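# Lift loaded sealant gun off hooks onto table

## Task

Remove the sealant gun, cartridge still loaded, from its pair of hooks and set it on the table. It must end up resting on the tabletop on its own, away from the rack and not leaning on any other object, with the cartridge still seated. It must never drop more than a few centimetres. Declare that you are finished once this holds.

## Robot and tools

Robot: two arms, left_arm and right_arm. Each has a parallel two-finger gripper and a wrist camera. left_arm is on the +y side of the scene. Bases in the scene frame: left_arm at (-0.015, +0.357, +0.038) m, right_arm at (-0.029, -0.229, +0.019) m, each turned slightly about z. A camera stand sits behind the arms.

Frames: the scene frame has its origin at table height, midway between the arms. +x points out over the table, +y toward left_arm, +z up. Reported end_effector_position (metres) and end_effector_quat_wxyz are in each arm's own base frame. end_effector_position is the point between the finger pads, about 1 cm short of the tips. The fingers point along the gripper's +z and close along its y. Commanded offsets use the axes of that arm's current Hand target, not the base or scene axes. Reported poses can be a few centimetres off, more at long reach.

execute_actions(actions, cameras): actions is a list of actions. Each action holds up to 15 rows, one row per 1/30 s step. If an action has fewer rows, its last row repeats until step 15. Every row is one flat list of 14 numbers, each in [-1, 1]: left dx, dy, dz, rx, ry, rz, opening, then the same seven for right. dx..rz are an offset from the arm's Hand target as it stood when the action began. Every row in an action counts from that same start, not from the row before. A full 1.0 equals 0.6 m, or 180 degrees for rx, ry, rz, which together form one rotation vector. Opening is absolute: +1 is fully open (0.093 m), -1 is closed. To leave an arm alone, send six zeros plus its current opening; a 0 opening means half-closed. cameras lists camera names or ["all"]. Images come back only if you ask for them, or if actions is empty.

move(target, speed, blend, opening_speed, grip_force, blocking, cameras): target is one 14-number row laid out as above, or a list of up to 15 such rows forming waypoints. Every waypoint is an offset from the Hand targets at the start of the move, on the same scale. The grippers travel in straight lines and all arrive together, capped at 10 s in total. speed is the path speed in m/s, from 0.002 to 2.9, default 0.25; turning is limited to twice that in rad/s. Give one number, or one per waypoint. blend is a corner-rounding radius in metres, default 0 (stop at each waypoint). opening_speed is the finger rate per second on the -1..+1 scale, 0.2 or more. grip_force is a per-pad limit of about 10 to 50 N, one value or one per arm; it stays set, and low values close slowly. blocking=false returns after about 0.5 s while the move keeps running. Paths do not avoid obstacles. Faster moves lag, stray and hit harder. Do not route a path close to an arm's own base; go round it. The result has a "move:" line: done, off_target, moving, held or fault, plus limits such as paced (pose clipped) or held (steps withheld).

wait(seconds): 0 to 3600 s, with no new command. A running move continues. stop(): brakes a running move. zoom_image(camera, region): camera is one of cam_high, cam_low, cam_left_wrist, cam_right_wrist. region is [x0, y0, x1, y1] in pixels of that camera's newest image, at most 504 wide and 504 high. All images are 672x504. read_manual(section) returns only licence text. finished_scene(scene) ends the current scene, given as an integer; it cannot be undone.

Result lines: Hand target is the last commanded pose after clipping, and the next offsets count from it. The gripper often rests short of it. Rerunning execute_actions with zero offsets asks again; otherwise send the missing distance. Orientation commands are clipped to within 40 degrees of the measured orientation per step. grip_measured is the gripper motor on the -1..+1 scale; it may read up to 0.02 high. Pads meet near -0.94. An object of width w mm reads about -0.94 + 0.0208*w. Command about 0.41 below that reading for a firm hold, and keep sending it. To release, send well above that reading. A reading below -0.94 does not by itself prove a hold on thin parts. Joint positions end with the finger opening in metres. Joint torques are noisy and offset, and joints 1 to 3 wrap at ±28 N m. Joint velocities may read "within noise". Tool commands show the present gripper commands.

Motor heat: holding loads, stretching or pushing against something heats motors. At 75 °C a MOTOR HOT line appears. At 90 °C the arm folds and idles for the rest of the scene. At 100 °C it goes limp.

Avoid: dropping the gun more than a few cm; letting go while it moves; slamming or pressing hard into the rack, table or fixtures; any contact between the arms, including closing on the other gripper; straining a wrist camera cable; anything leaving the table. Objects can get small random pushes. Check positions and tilt after each move and correct drift. Stopped arms keep pushing until commanded back past the contact.

Each tool is called after "Call:" as name([rows], argument=value, ...), one row to a line, values as JSON.

## Session

Call:
execute_actions(actions=[])

Scene clock: 0.00 s.
left_arm: end_effector_position=(+0.1548, -0.0988, +0.1540) grip_measured=+1.000 end_effector_quat_wxyz=(+0.503, -0.046, +0.848, -0.161) | right_arm: end_effector_position=(+0.1947, +0.1272, +0.1539) grip_measured=+1.000 end_effector_quat_wxyz=(+0.465, +0.074, +0.849, +0.238)
Joint positions: left_arm=[-1.428 0.38 0.443 -0.969 -0.973 -1.176 0.093] | right_arm=[0.904 0.417 0.366 -0.48 0.458 0.814 0.093]
Joint velocities: within noise
Joint torques (N m): no reading
Heat: left arm: 24 °C; right arm: 24 °C.
Hand target: left_arm +0.1549, -0.0984, +0.1559; +0.504, -0.047, +0.847, -0.161 | right_arm +0.1953, +0.1281, +0.1589; +0.468, +0.076, +0.847, +0.242
Tool commands: left_gripper/opening=+1.0 right_gripper/opening=+1.0

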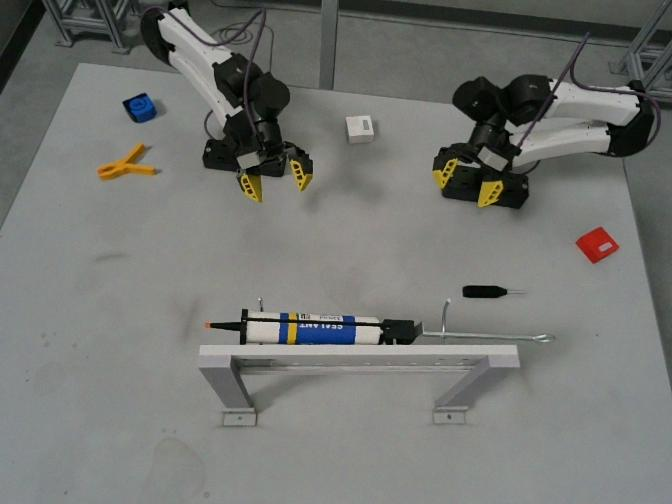

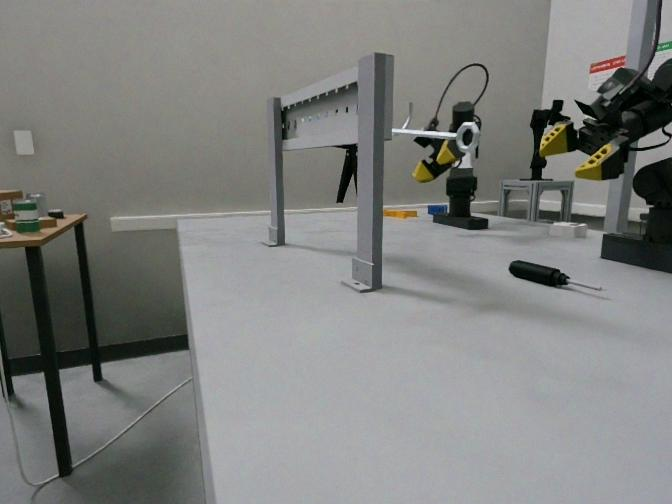

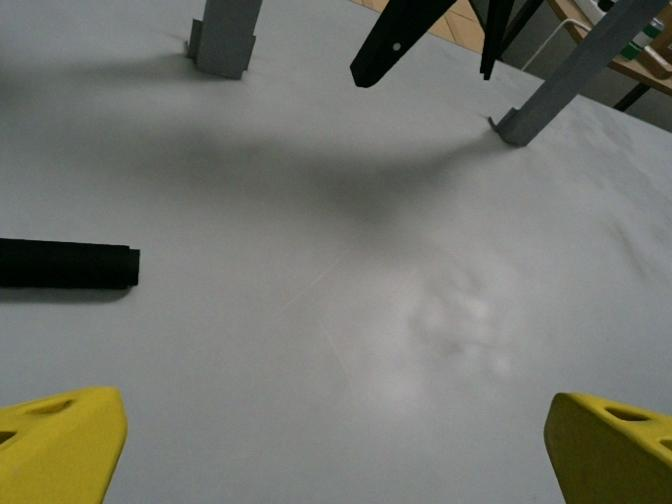

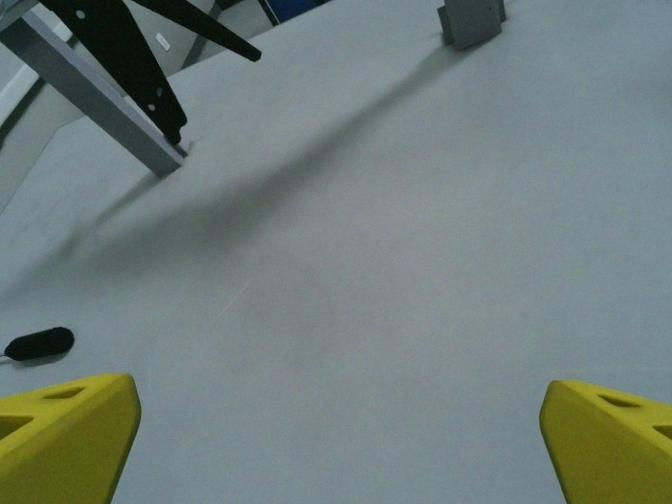

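Call:
move([
  [-0.242,-0.088,0.055,0.079,-0.157,-0.3935,1,-0.192,0.052,-0.071,-0.072,-0.185,0.338,1],
], cameras=["all"])

Scene clock: 34.33 s.
left_arm: end_effector_position=(+0.2480, -0.1231, +0.2668) grip_measured=+1.000 end_effector_quat_wxyz=(+0.496, -0.492, +0.517, -0.495) | right_arm: end_effector_position=(+0.2199, +0.1010, +0.2634) grip_measured=+1.000 end_effector_quat_wxyz=(+0.504, +0.488, +0.523, +0.484)
Joint positions: left_arm=[-0.982 0.696 0.414 0.249 -0.958 -1.572 0.093] | right_arm=[1.089 0.491 0.382 0.061 1.074 1.559 0.093]
Joint torques (N m): left_arm=[0.38 0.55 11.77 2.02 -0.29 0.01] | right_arm=[0.02 1.78 9.24 1.83 0.14 0.09]
Heat: left arm: 30 °C; right arm: 31 °C.
Hand target: left_arm +0.2501, -0.1206, +0.2800; +0.499, -0.500, +0.500, -0.501 | right_arm +0.2204, +0.0999, +0.2798; +0.500, +0.500, +0.500, +0.500
Off the commanded pose: left_arm 0.014 m, 2 deg | right_arm 0.017 m, 4 deg.
move: off_target (left_arm, right_arm)

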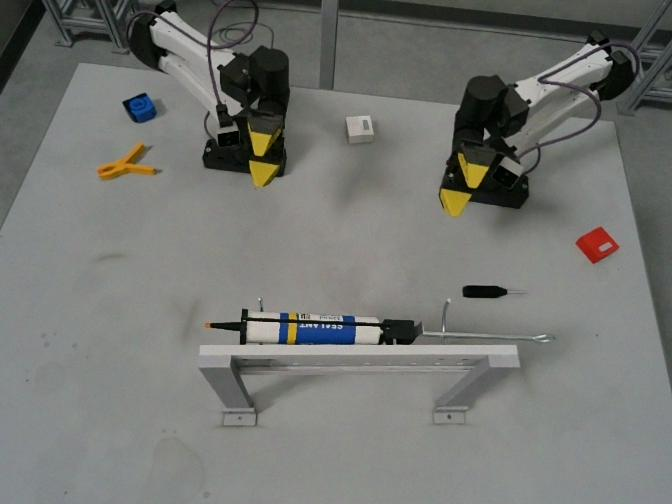

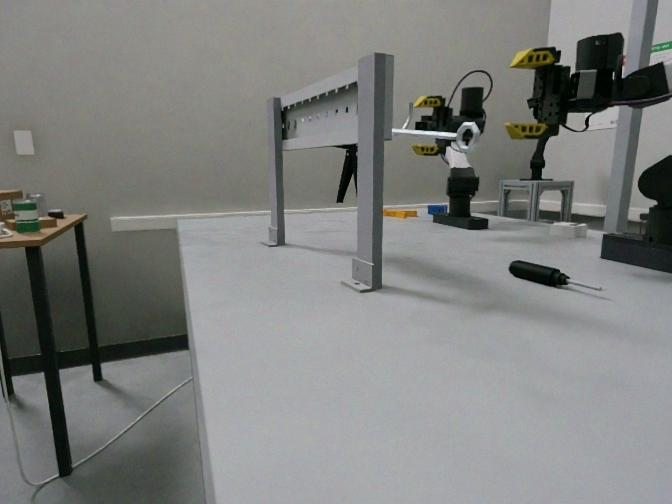

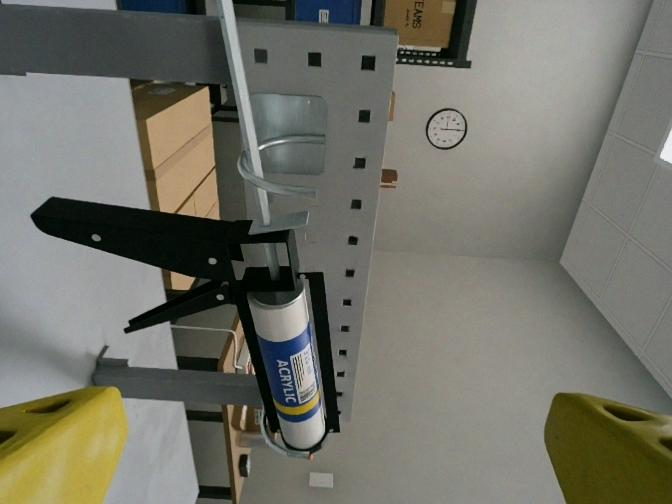

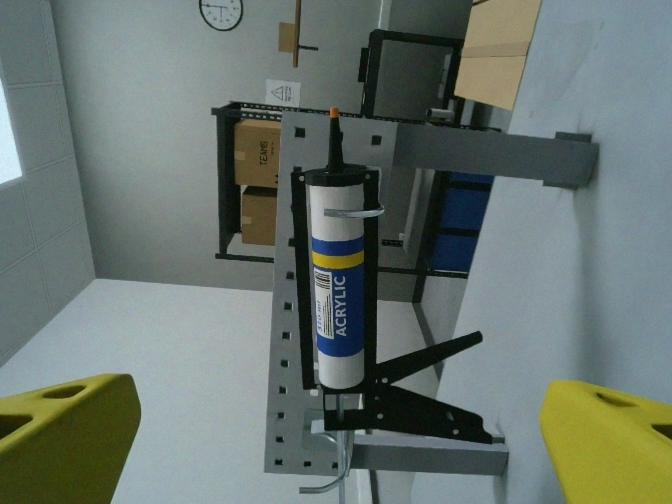

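Call:
move([
  [0.268,0.063,0.4,0.0067,-0.022,0,1,0.157,-0.032,0.442,-0.0067,0.003,0,1],
], cameras=["all"])

Scene clock: 65.33 s.
left_arm: end_effector_position=(+0.4817, -0.2791, +0.2469) grip_measured=+1.000 end_effector_quat_wxyz=(+0.515, -0.514, +0.473, -0.496) | right_arm: end_effector_position=(+0.4774, +0.1926, +0.2514) grip_measured=+1.000 end_effector_quat_wxyz=(+0.498, +0.496, +0.509, +0.498)
Joint positions: left_arm=[-0.745 1.991 1.281 0.744 -0.804 -1.568 0.093] | right_arm=[0.553 1.749 1.015 0.724 0.54 1.563 0.093]
Joint torques (N m): left_arm=[0.35 -9.51 11.36 2.04 -0.09 0.21] | right_arm=[-0.88 -6.15 8.92 2.13 -0.12 -0.11]
Heat: left arm: 36 °C; right arm: 38 °C.
Hand target: left_arm +0.4897, -0.2819, +0.2423; +0.521, -0.512, +0.477, -0.488 | right_arm +0.4856, +0.1943, +0.2606; +0.503, +0.492, +0.497, +0.508
Off the commanded pose: left_arm 0.010 m, 1 deg | right_arm 0.012 m, 2 deg.
move: off_target (right_arm)

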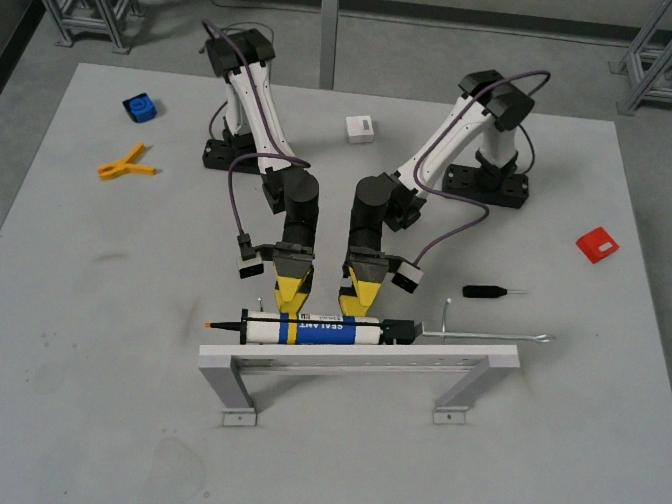

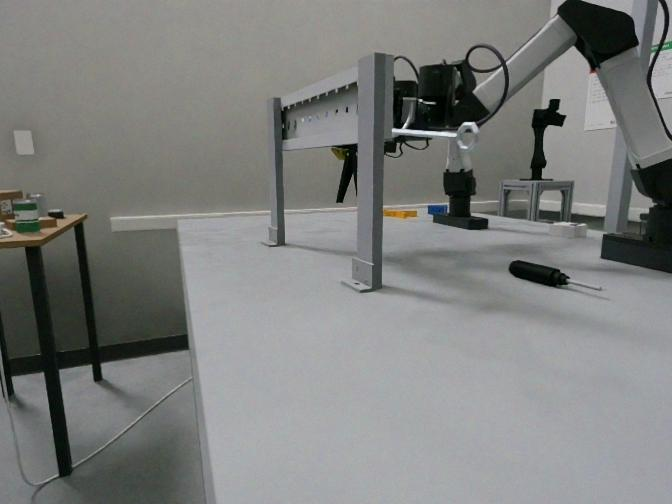

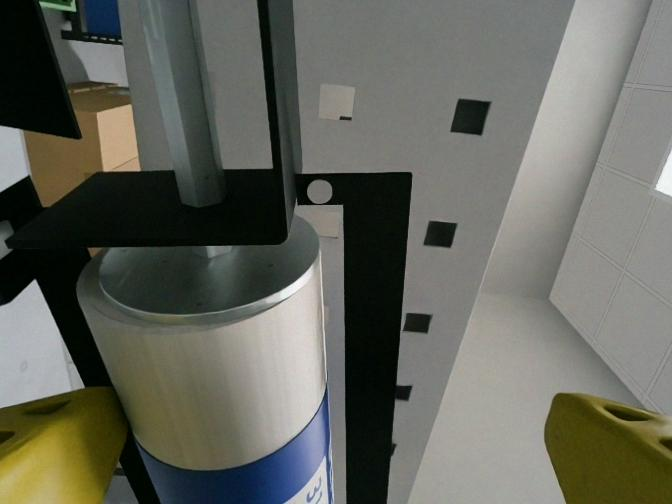

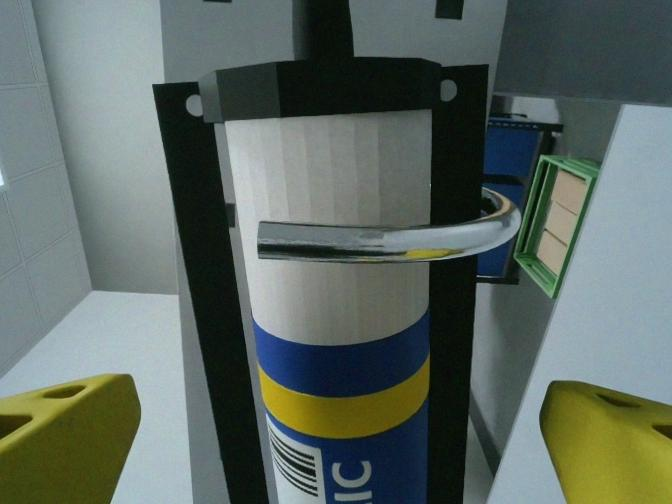

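Call:
move([
  [0,0,-0.06,0,0,0,1,0.02,0,0,0,0,0,1],
  [0,0.04,-0.06,0,0,0,1,0.02,0.003,0,0,0,0,1],
], cameras=["cam_left_wrist","cam_right_wrist"])

Scene clock: 89.90 s.
left_arm: end_effector_position=(+0.4550, -0.2887, +0.2269) grip_measured=+1.000 end_effector_quat_wxyz=(+0.513, -0.512, +0.471, -0.503) | right_arm: end_effector_position=(+0.4800, +0.2018, +0.2528) grip_measured=+1.000 end_effector_quat_wxyz=(+0.496, +0.493, +0.509, +0.502)
Joint positions: left_arm=[-0.803 1.99 1.177 0.86 -0.855 -1.567 0.093] | right_arm=[0.567 1.771 1.043 0.724 0.546 1.563 0.093]
Joint torques (N m): left_arm=[0.06 -11.75 6.31 2.14 -0.21 0.23] | right_arm=[0.29 -6.57 9.25 2 0.13 -0.12]
Heat: left arm: 42 °C; right arm: 39 °C.
Hand target: left_arm +0.4543, -0.2844, +0.2174; +0.521, -0.512, +0.478, -0.488 | right_arm +0.4855, +0.2062, +0.2623; +0.503, +0.492, +0.497, +0.508
Off the commanded pose: left_arm 0.010 m, 2 deg | right_arm 0.012 m, 2 deg.
move: off_target (right_arm)

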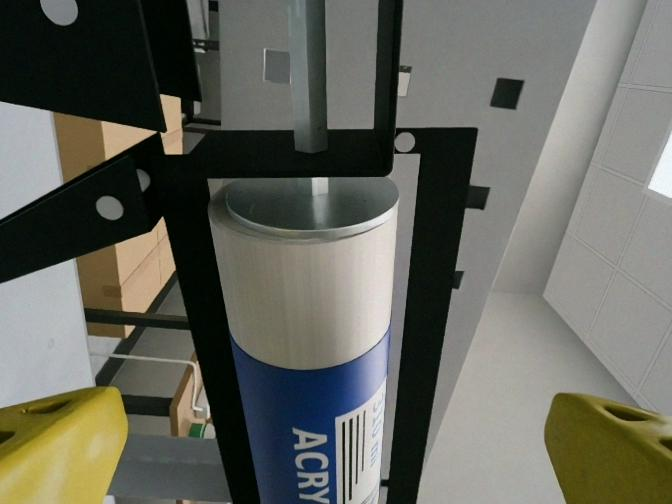

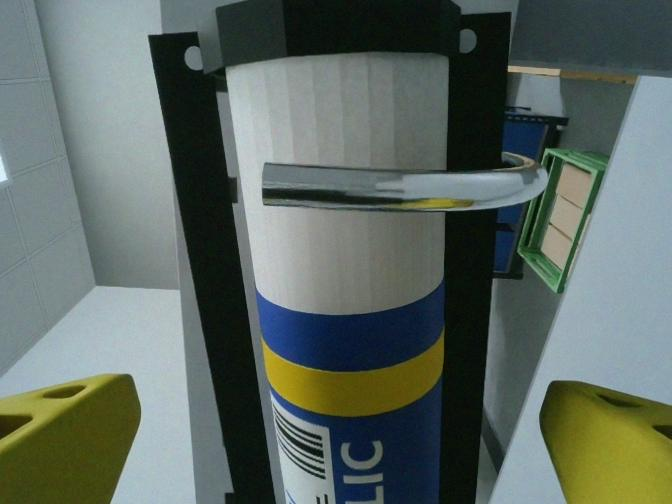

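Call:
move(target=[0,0.007,0.103,0,0,0,1,0,0,0.053,0,0,0,1], speed=0.08, cameras=["cam_high","cam_left_wrist","cam_right_wrist"])

Scene clock: 99.57 s.
left_arm: end_effector_position=(+0.5084, -0.2763, +0.2253) grip_measured=+1.000 end_effector_quat_wxyz=(+0.518, -0.514, +0.467, -0.500) | right_arm: end_effector_position=(+0.5087, +0.2055, +0.2598) grip_measured=+1.000 end_effector_quat_wxyz=(+0.500, +0.493, +0.501, +0.505)
Joint positions: left_arm=[-0.701 2.099 1.336 0.812 -0.766 -1.567 0.093] | right_arm=[0.538 1.86 1.17 0.702 0.526 1.562 0.093]
Joint torques (N m): left_arm=[0.17 -10.03 10.88 2 -0.06 0.18] | right_arm=[-0.91 -7.01 9.09 1.92 -0.13 -0.1]
Heat: left arm: 40 °C; right arm: 39 °C.
Hand target: left_arm +0.5160, -0.2802, +0.2146; +0.521, -0.512, +0.477, -0.488 | right_arm +0.5172, +0.2065, +0.2631; +0.503, +0.492, +0.497, +0.508
Off the commanded pose: left_arm 0.014 m, 2 deg | right_arm 0.009 m, 1 deg.
move: off_target (left_arm)

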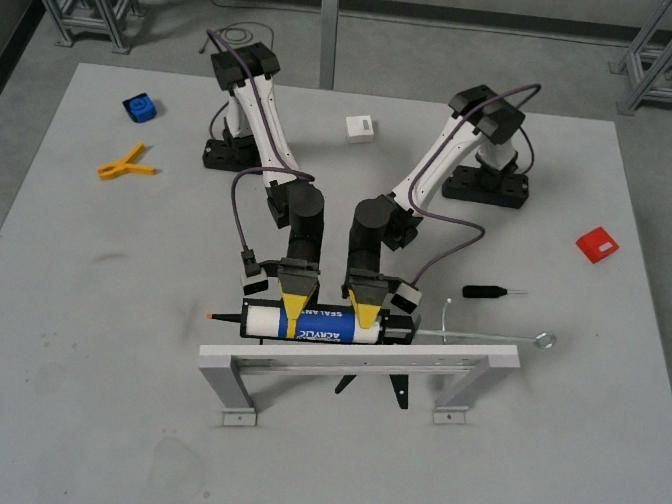

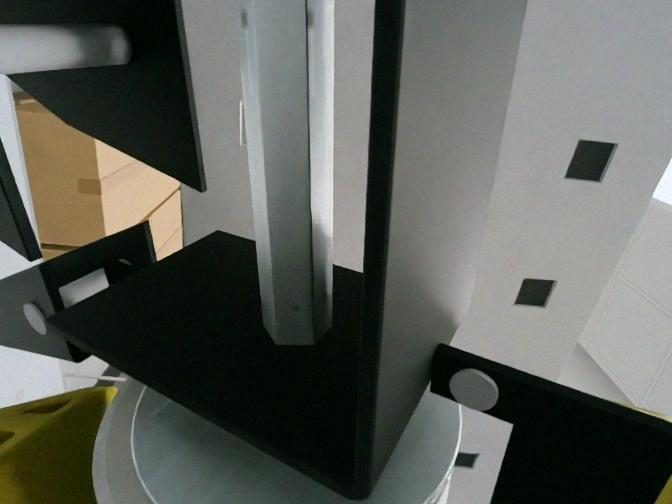

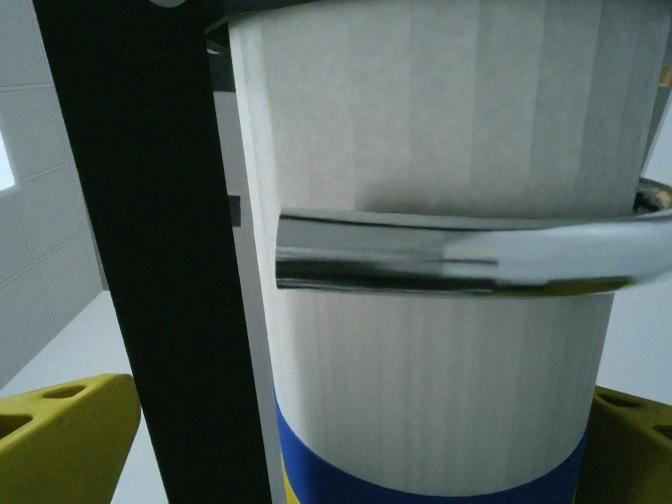

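Call:
move(target=[0,0,-0.12,0,0,0,1,0,0,-0.053,0,0,0,1], speed=0.12, cameras=["cam_high","cam_left_wrist","cam_right_wrist"])

Scene clock: 104.57 s.
left_arm: end_effector_position=(+0.4492, -0.2921, +0.1990) grip_measured=+1.000 end_effector_quat_wxyz=(+0.514, -0.512, +0.487, -0.486) | right_arm: end_effector_position=(+0.4935, +0.2100, +0.2443) grip_measured=+1.000 end_effector_quat_wxyz=(+0.495, +0.494, +0.515, +0.495)
Joint positions: left_arm=[-0.82 2.028 1.142 0.889 -0.873 -1.566 0.093] | right_arm=[0.566 1.835 1.103 0.71 0.545 1.562 0.093]
Joint torques (N m): left_arm=[-0.13 -16.49 5.97 2.16 -0.25 0.21] | right_arm=[0.25 -11.6 5.04 2.13 0.14 -0.1]
Heat: left arm: 41 °C; right arm: 38 °C.
Hand target: left_arm +0.4443, -0.2850, +0.2131; +0.521, -0.512, +0.478, -0.488 | right_arm +0.4854, +0.2062, +0.2623; +0.503, +0.492, +0.497, +0.508
Off the commanded pose: left_arm 0.017 m, 1 deg | right_arm 0.020 m, 3 deg.
move: off_target (left_arm, right_arm)

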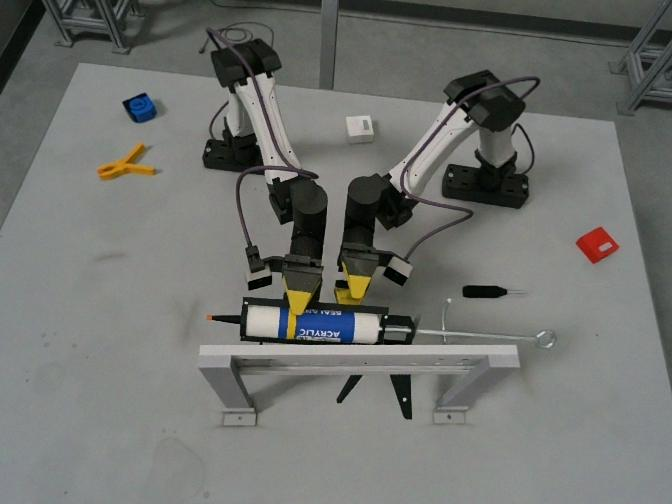

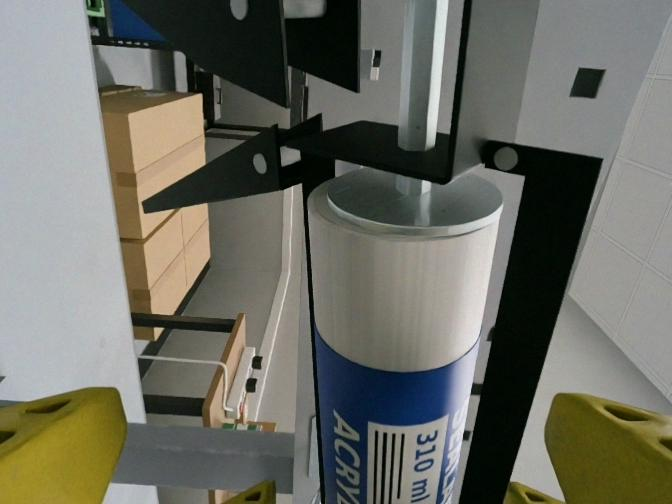

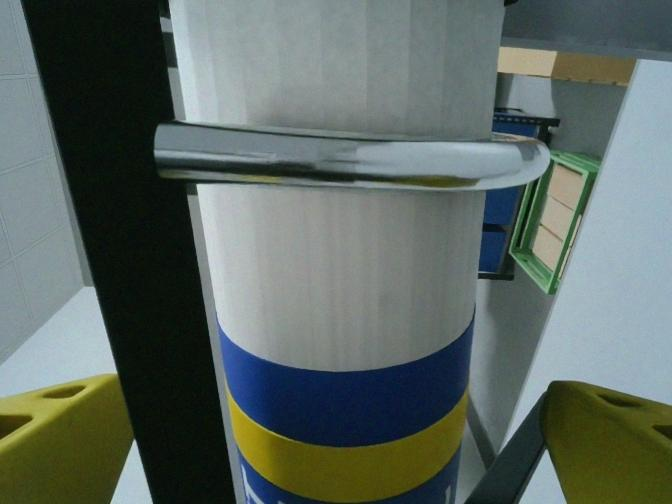

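Call:
move(target=[0,0,-0.02,0,0,0,1,0,0,-0.1,0,0,0,1], speed=0.12, cameras=["cam_high","cam_left_wrist","cam_right_wrist"])

Scene clock: 109.23 s.
left_arm: end_effector_position=(+0.4383, -0.2908, +0.2000) grip_measured=+1.000 end_effector_quat_wxyz=(+0.516, -0.513, +0.485, -0.486) | right_arm: end_effector_position=(+0.4323, +0.2099, +0.2474) grip_measured=+1.000 end_effector_quat_wxyz=(+0.497, +0.493, +0.514, +0.497)
Joint positions: left_arm=[-0.839 2.003 1.105 0.904 -0.897 -1.565 0.093] | right_arm=[0.664 1.656 0.894 0.745 0.643 1.56 0.093]
Joint torques (N m): left_arm=[-0.57 -16.01 5.97 2.13 -0.26 0.23] | right_arm=[0.27 -9.58 4.98 2.09 0.14 -0.1]
Heat: left arm: 40 °C; right arm: 37 °C.
Hand target: left_arm +0.4322, -0.2858, +0.2128; +0.521, -0.512, +0.478, -0.488 | right_arm +0.4254, +0.2057, +0.2611; +0.503, +0.492, +0.497, +0.508
Off the commanded pose: left_arm 0.015 m, 1 deg | right_arm 0.016 m, 2 deg.
move: off_target (left_arm, right_arm)

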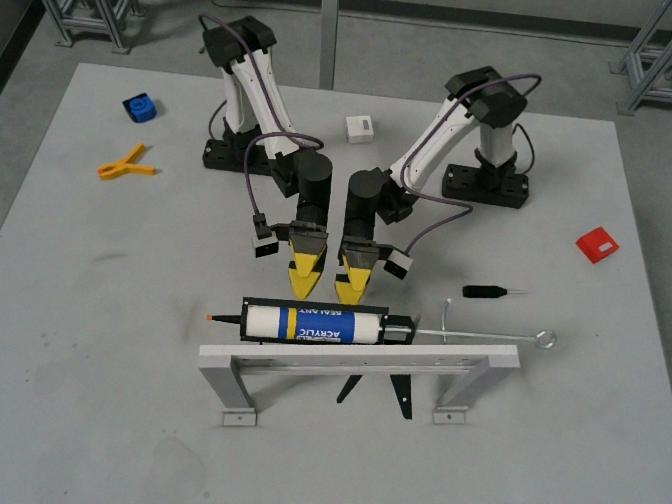

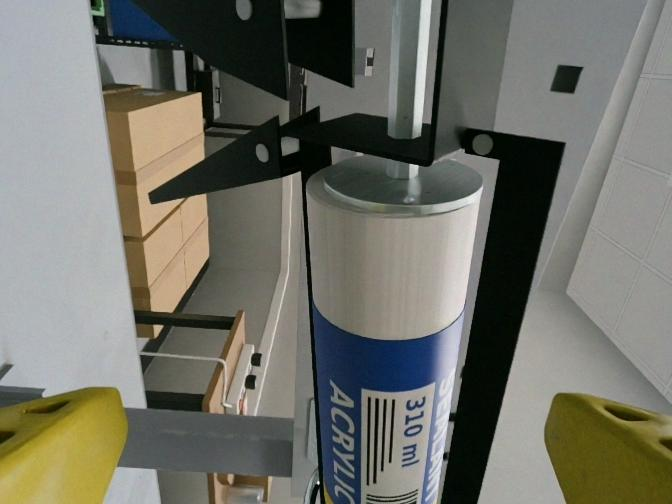

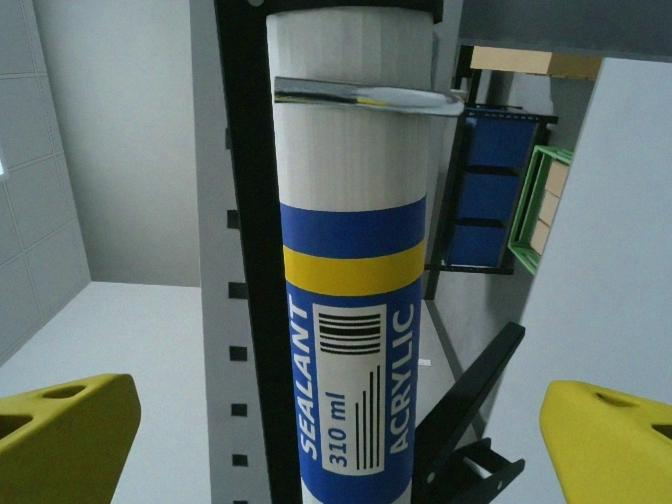

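Call:
move([
  [0.02,0,0,0,0,0,1,-0.03,-0.043,0,0,0,0,1],
  [0.02,0,0,0,0,0,1,-0.03,-0.043,0.098,0,0,0,1],
], speed=0.1, cameras=["cam_high","cam_left_wrist","cam_right_wrist"])

Scene clock: 125.47 s.
left_arm: end_effector_position=(+0.4323, -0.2963, +0.2000) grip_measured=+1.000 end_effector_quat_wxyz=(+0.516, -0.512, +0.486, -0.486) | right_arm: end_effector_position=(+0.4770, +0.1861, +0.2333) grip_measured=+1.000 end_effector_quat_wxyz=(+0.501, +0.494, +0.500, +0.505)
Joint positions: left_arm=[-0.858 2.003 1.105 0.904 -0.915 -1.563 0.093] | right_arm=[0.538 1.786 0.952 0.848 0.528 1.56 0.093]
Joint torques (N m): left_arm=[-0.38 -13.29 9.76 1.97 -0.24 0.22] | right_arm=[-0.8 -6.16 8.59 1.9 -0.15 -0.08]
Heat: left arm: 42 °C; right arm: 35 °C.
Hand target: left_arm +0.4330, -0.2978, +0.2128; +0.521, -0.512, +0.478, -0.488 | right_arm +0.4850, +0.1881, +0.2365; +0.503, +0.492, +0.497, +0.507
Off the commanded pose: left_arm 0.013 m, 1 deg | right_arm 0.009 m, 1 deg.
move: off_target (left_arm)

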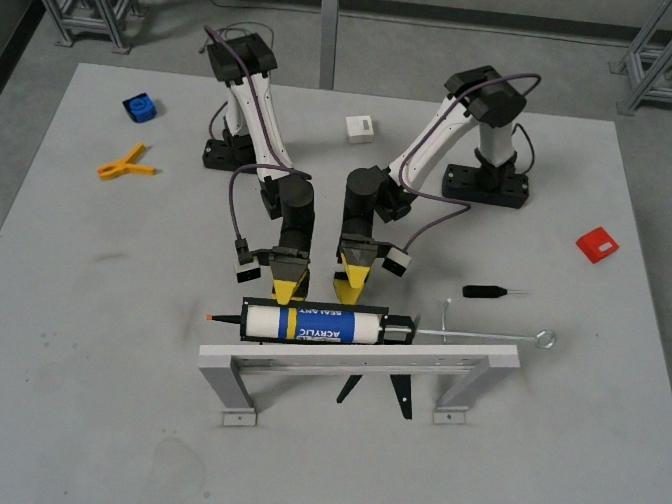

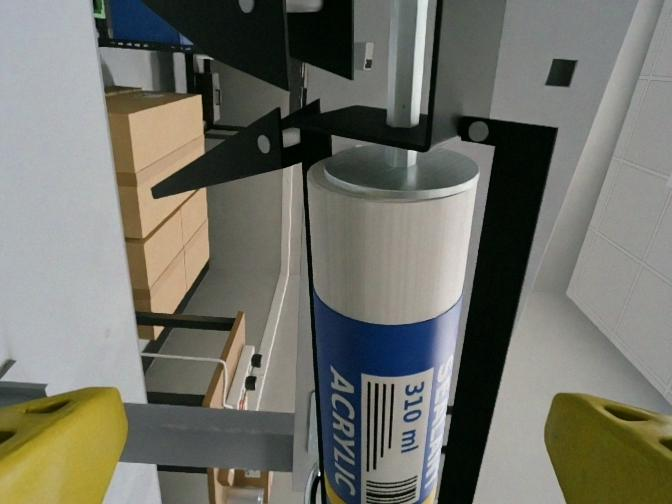

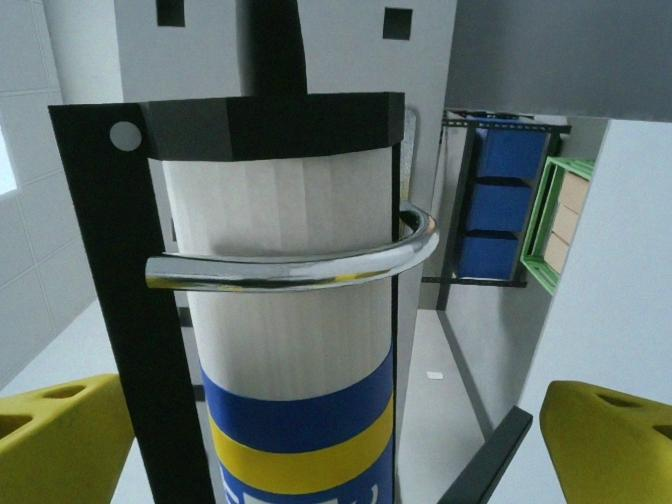

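Call:
move(target=[0,0,0,0,0,0,1,0,0,0.045,0,0,0,1], speed=0.06, cameras=["cam_high","cam_left_wrist","cam_right_wrist"])

Scene clock: 129.83 s.
left_arm: end_effector_position=(+0.4323, -0.2963, +0.2000) grip_measured=+1.000 end_effector_quat_wxyz=(+0.516, -0.512, +0.486, -0.486) | right_arm: end_effector_position=(+0.5036, +0.1872, +0.2349) grip_measured=+1.000 end_effector_quat_wxyz=(+0.501, +0.493, +0.501, +0.505)
Joint positions: left_arm=[-0.858 2.003 1.105 0.904 -0.915 -1.563 0.093] | right_arm=[0.505 1.862 1.058 0.818 0.493 1.56 0.093]
Joint torques (N m): left_arm=[-0.34 -13.26 9.76 1.97 -0.25 0.23] | right_arm=[-0.88 -6.76 8.75 1.93 -0.14 -0.07]
Heat: left arm: 42 °C; right arm: 35 °C.
Hand target: left_arm +0.4330, -0.2978, +0.2128; +0.521, -0.512, +0.478, -0.488 | right_arm +0.5119, +0.1885, +0.2371; +0.503, +0.492, +0.497, +0.508
Off the commanded pose: left_arm 0.013 m, 1 deg | right_arm 0.009 m, 1 deg.
move: done

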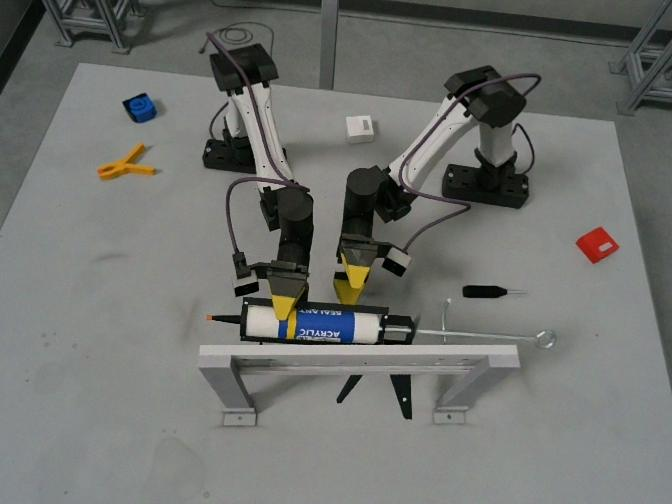

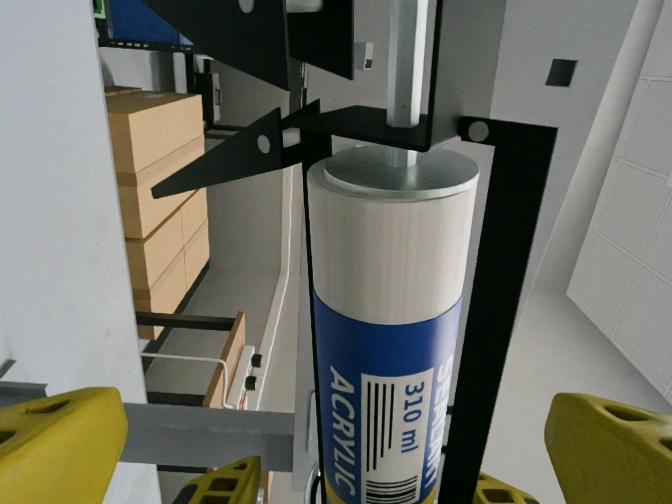

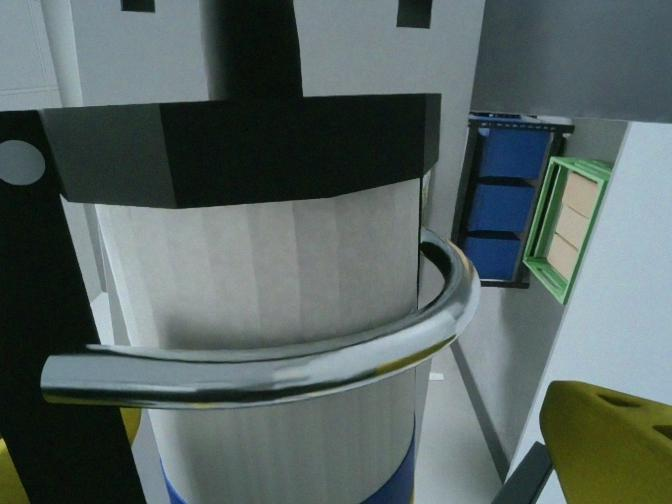

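Call:
move([
  [0,0,0,0,0,0,1,0,0,-0.07,0,0,0,1],
  [0,0,0,0,0,0,1,0,0.017,-0.07,0,0,0,1],
  [0,0,0,0,0,0,1,0,0.017,0.01,0,0,0,1],
], speed=0.1, cameras=["cam_high","cam_left_wrist","cam_right_wrist"])

Scene clock: 143.50 s.
left_arm: end_effector_position=(+0.4323, -0.2963, +0.2000) grip_measured=+1.000 end_effector_quat_wxyz=(+0.516, -0.512, +0.486, -0.486) | right_arm: end_effector_position=(+0.5098, +0.1869, +0.2445) grip_measured=+1.000 end_effector_quat_wxyz=(+0.501, +0.493, +0.501, +0.504)
Joint positions: left_arm=[-0.858 2.003 1.105 0.904 -0.915 -1.563 0.093] | right_arm=[0.497 1.86 1.101 0.772 0.486 1.56 0.093]
Joint torques (N m): left_arm=[-0.38 -13.24 9.76 1.97 -0.25 0.23] | right_arm=[-0.76 -6.97 8.9 1.93 -0.13 -0.07]
Heat: left arm: 44 °C; right arm: 35 °C.
Hand target: left_arm +0.4330, -0.2978, +0.2128; +0.521, -0.512, +0.478, -0.488 | right_arm +0.5178, +0.1885, +0.2474; +0.503, +0.492, +0.497, +0.508
Off the commanded pose: left_arm 0.013 m, 1 deg | right_arm 0.009 m, 1 deg.
move: done

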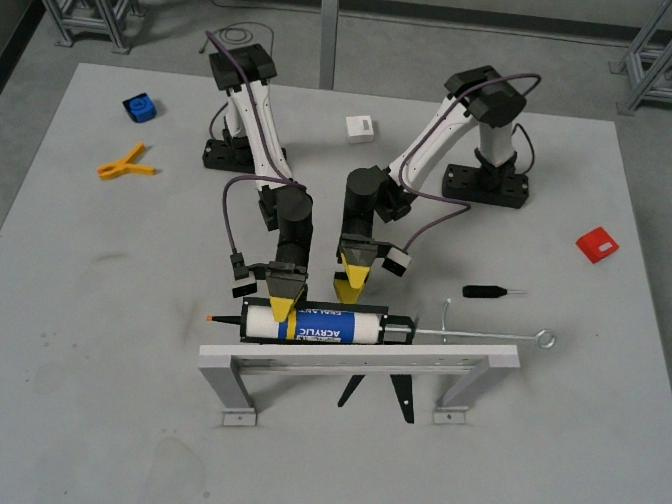

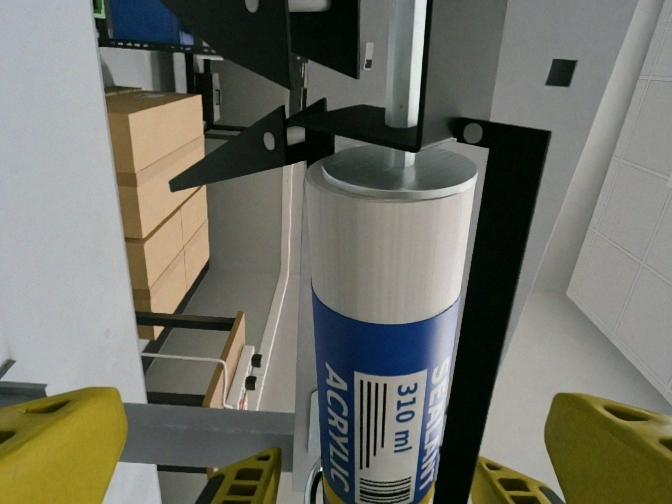

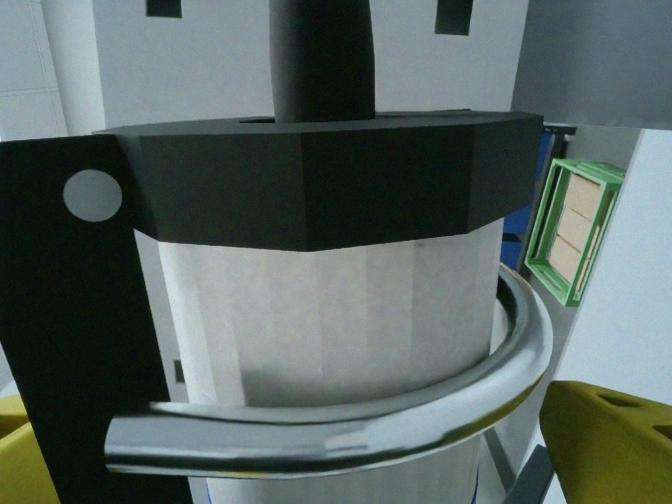

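Call:
move([
  [0,0,0,0,0,0,1,0,0,-0.12,0,0,0,1],
  [0.01,0.017,0.045,0.15,0,0,1,0.006,-0.059,-0.09,-0.15,0,0,1],
], speed=0.12, cameras=["cam_high","cam_left_wrist","cam_right_wrist"])

Scene clock: 167.43 s.
left_arm: end_effector_position=(+0.4592, -0.3031, +0.2009) grip_measured=+1.000 end_effector_quat_wxyz=(+0.583, -0.421, +0.425, -0.549) | right_arm: end_effector_position=(+0.4628, +0.1930, +0.1979) grip_measured=+1.000 end_effector_quat_wxyz=(+0.559, +0.422, +0.458, +0.548)
Joint positions: left_arm=[-0.801 2.287 1.198 1.502 -0.782 -1.237 0.093] | right_arm=[0.562 2.04 0.828 1.474 0.516 1.388 0.093]
Joint torques (N m): left_arm=[0.31 -10.1 8.8 2.61 0.22 0.26] | right_arm=[-0.96 -6.71 6.02 2.59 -0.34 0.01]
Heat: left arm: 44 °C; right arm: 38 °C.
Hand target: left_arm +0.4607, -0.3019, +0.2031; +0.626, -0.376, +0.350, -0.586 | right_arm +0.4644, +0.1915, +0.2110; +0.604, +0.361, +0.365, +0.610
Off the commanded pose: left_arm 0.003 m, 12 deg | right_arm 0.013 m, 15 deg.
joint sent to its limit (left arm) — joint 4 (wrist pitch), upper limit. The joint targets are off in orientation, not in position.
joint sent to its limit (right arm) — joint 4 (wrist pitch), upper limit. The joint targets are off in orientation, not in position.
move: off_target (left_arm, right_arm)

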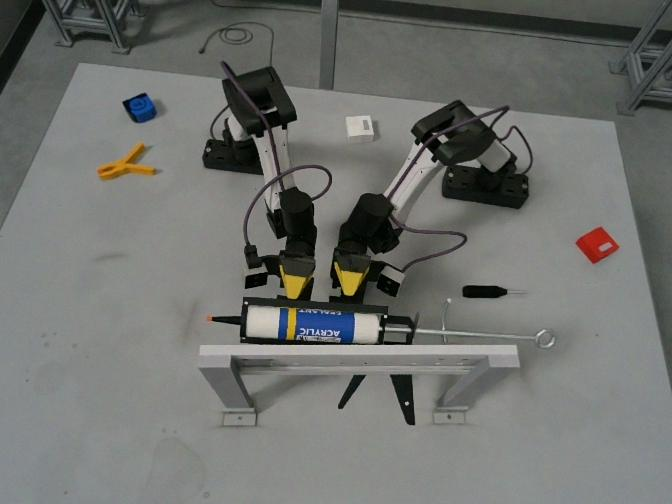

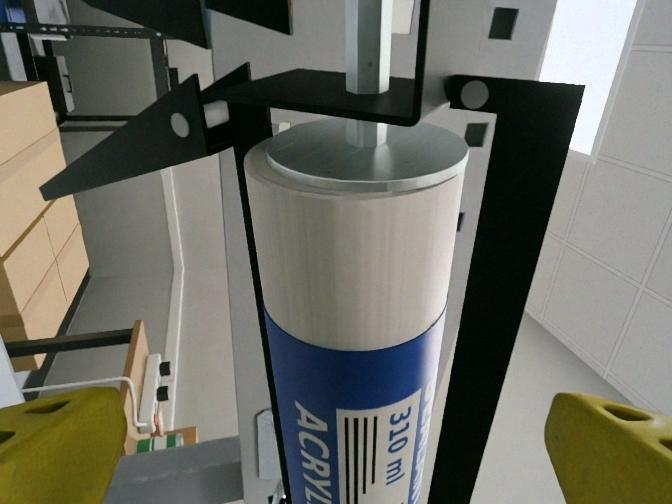

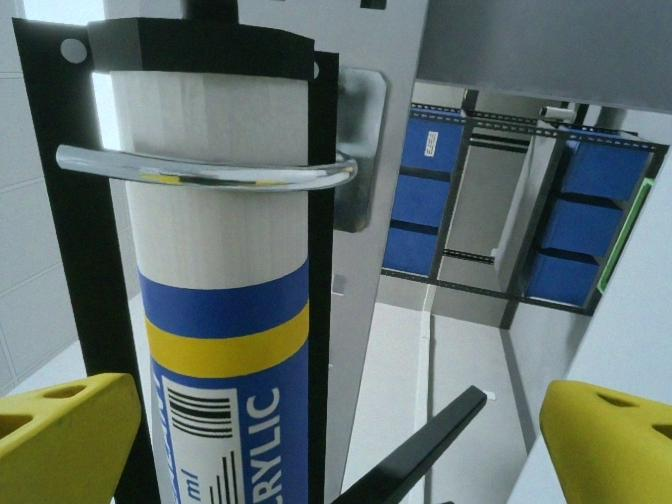

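Call:
move(target=[0,-0.03,0.015,-0.06,0,0,1,0,0.053,0.027,0.065,0,0,1], speed=0.12, cameras=["cam_left_wrist","cam_right_wrist"])

Scene clock: 176.77 s.
left_arm: end_effector_position=(+0.4621, -0.3011, +0.1974) grip_measured=+1.000 end_effector_quat_wxyz=(+0.587, -0.431, +0.429, -0.535) | right_arm: end_effector_position=(+0.4632, +0.1930, +0.2231) grip_measured=+1.000 end_effector_quat_wxyz=(+0.561, +0.421, +0.450, +0.553)
Joint positions: left_arm=[-0.801 2.287 1.209 1.468 -0.811 -1.237 0.093] | right_arm=[0.562 1.97 0.849 1.402 0.518 1.388 0.093]
Joint torques (N m): left_arm=[-0.51 -17.09 8.81 1.89 0.04 0.1] | right_arm=[-0.34 -10.61 6.89 1.74 -0.11 0.05]
Heat: left arm: 42 °C; right arm: 38 °C.
Hand target: left_arm +0.4601, -0.3019, +0.2232; +0.588, -0.434, +0.404, -0.550 | right_arm +0.4637, +0.1915, +0.2465; +0.564, +0.421, +0.425, +0.569
Off the commanded pose: left_arm 0.026 m, 3 deg | right_arm 0.024 m, 3 deg.
move: off_target (left_arm, right_arm)

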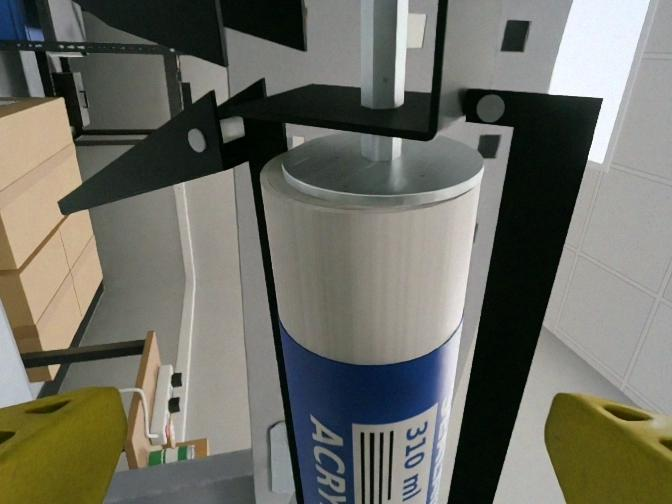

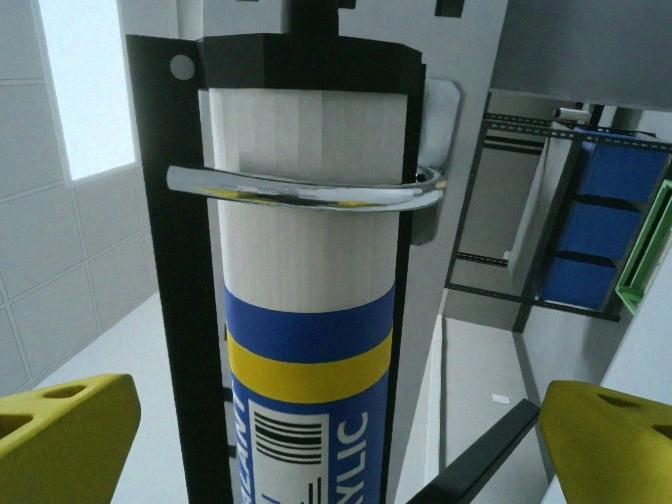

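Call:
move(target=[0,-0.005,0.035,0,0,0,1,0,0,0.035,0,0,0,1], speed=0.08, cameras=["cam_left_wrist","cam_right_wrist"])

Scene clock: 180.50 s.
left_arm: end_effector_position=(+0.4776, -0.3005, +0.2103) grip_measured=+1.000 end_effector_quat_wxyz=(+0.588, -0.434, +0.421, -0.537) | right_arm: end_effector_position=(+0.4793, +0.1902, +0.2419) grip_measured=+1.000 end_effector_quat_wxyz=(+0.568, +0.423, +0.437, +0.555)
Joint positions: left_arm=[-0.777 2.287 1.276 1.405 -0.797 -1.253 0.093] | right_arm=[0.539 1.97 0.93 1.345 0.513 1.391 0.093]
Joint torques (N m): left_arm=[0.05 -16.76 9.32 1.77 0.21 0.05] | right_arm=[-0.8 -8.55 7.43 1.7 -0.37 0.12]
Heat: left arm: 42 °C; right arm: 37 °C.
Hand target: left_arm +0.4791, -0.3007, +0.2323; +0.588, -0.433, +0.404, -0.550 | right_arm +0.4839, +0.1917, +0.2524; +0.564, +0.421, +0.425, +0.569
Off the commanded pose: left_arm 0.022 m, 2 deg | right_arm 0.012 m, 2 deg.
move: off_target (left_arm, right_arm)

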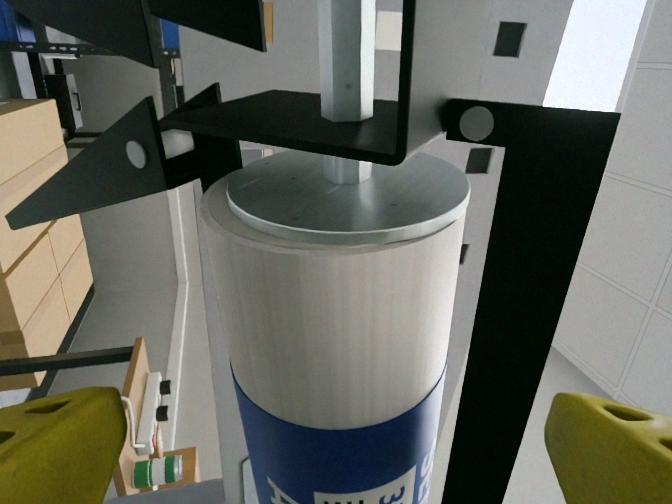

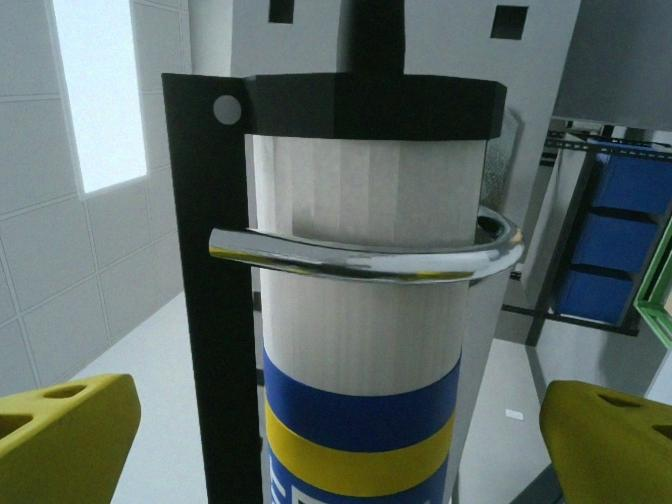

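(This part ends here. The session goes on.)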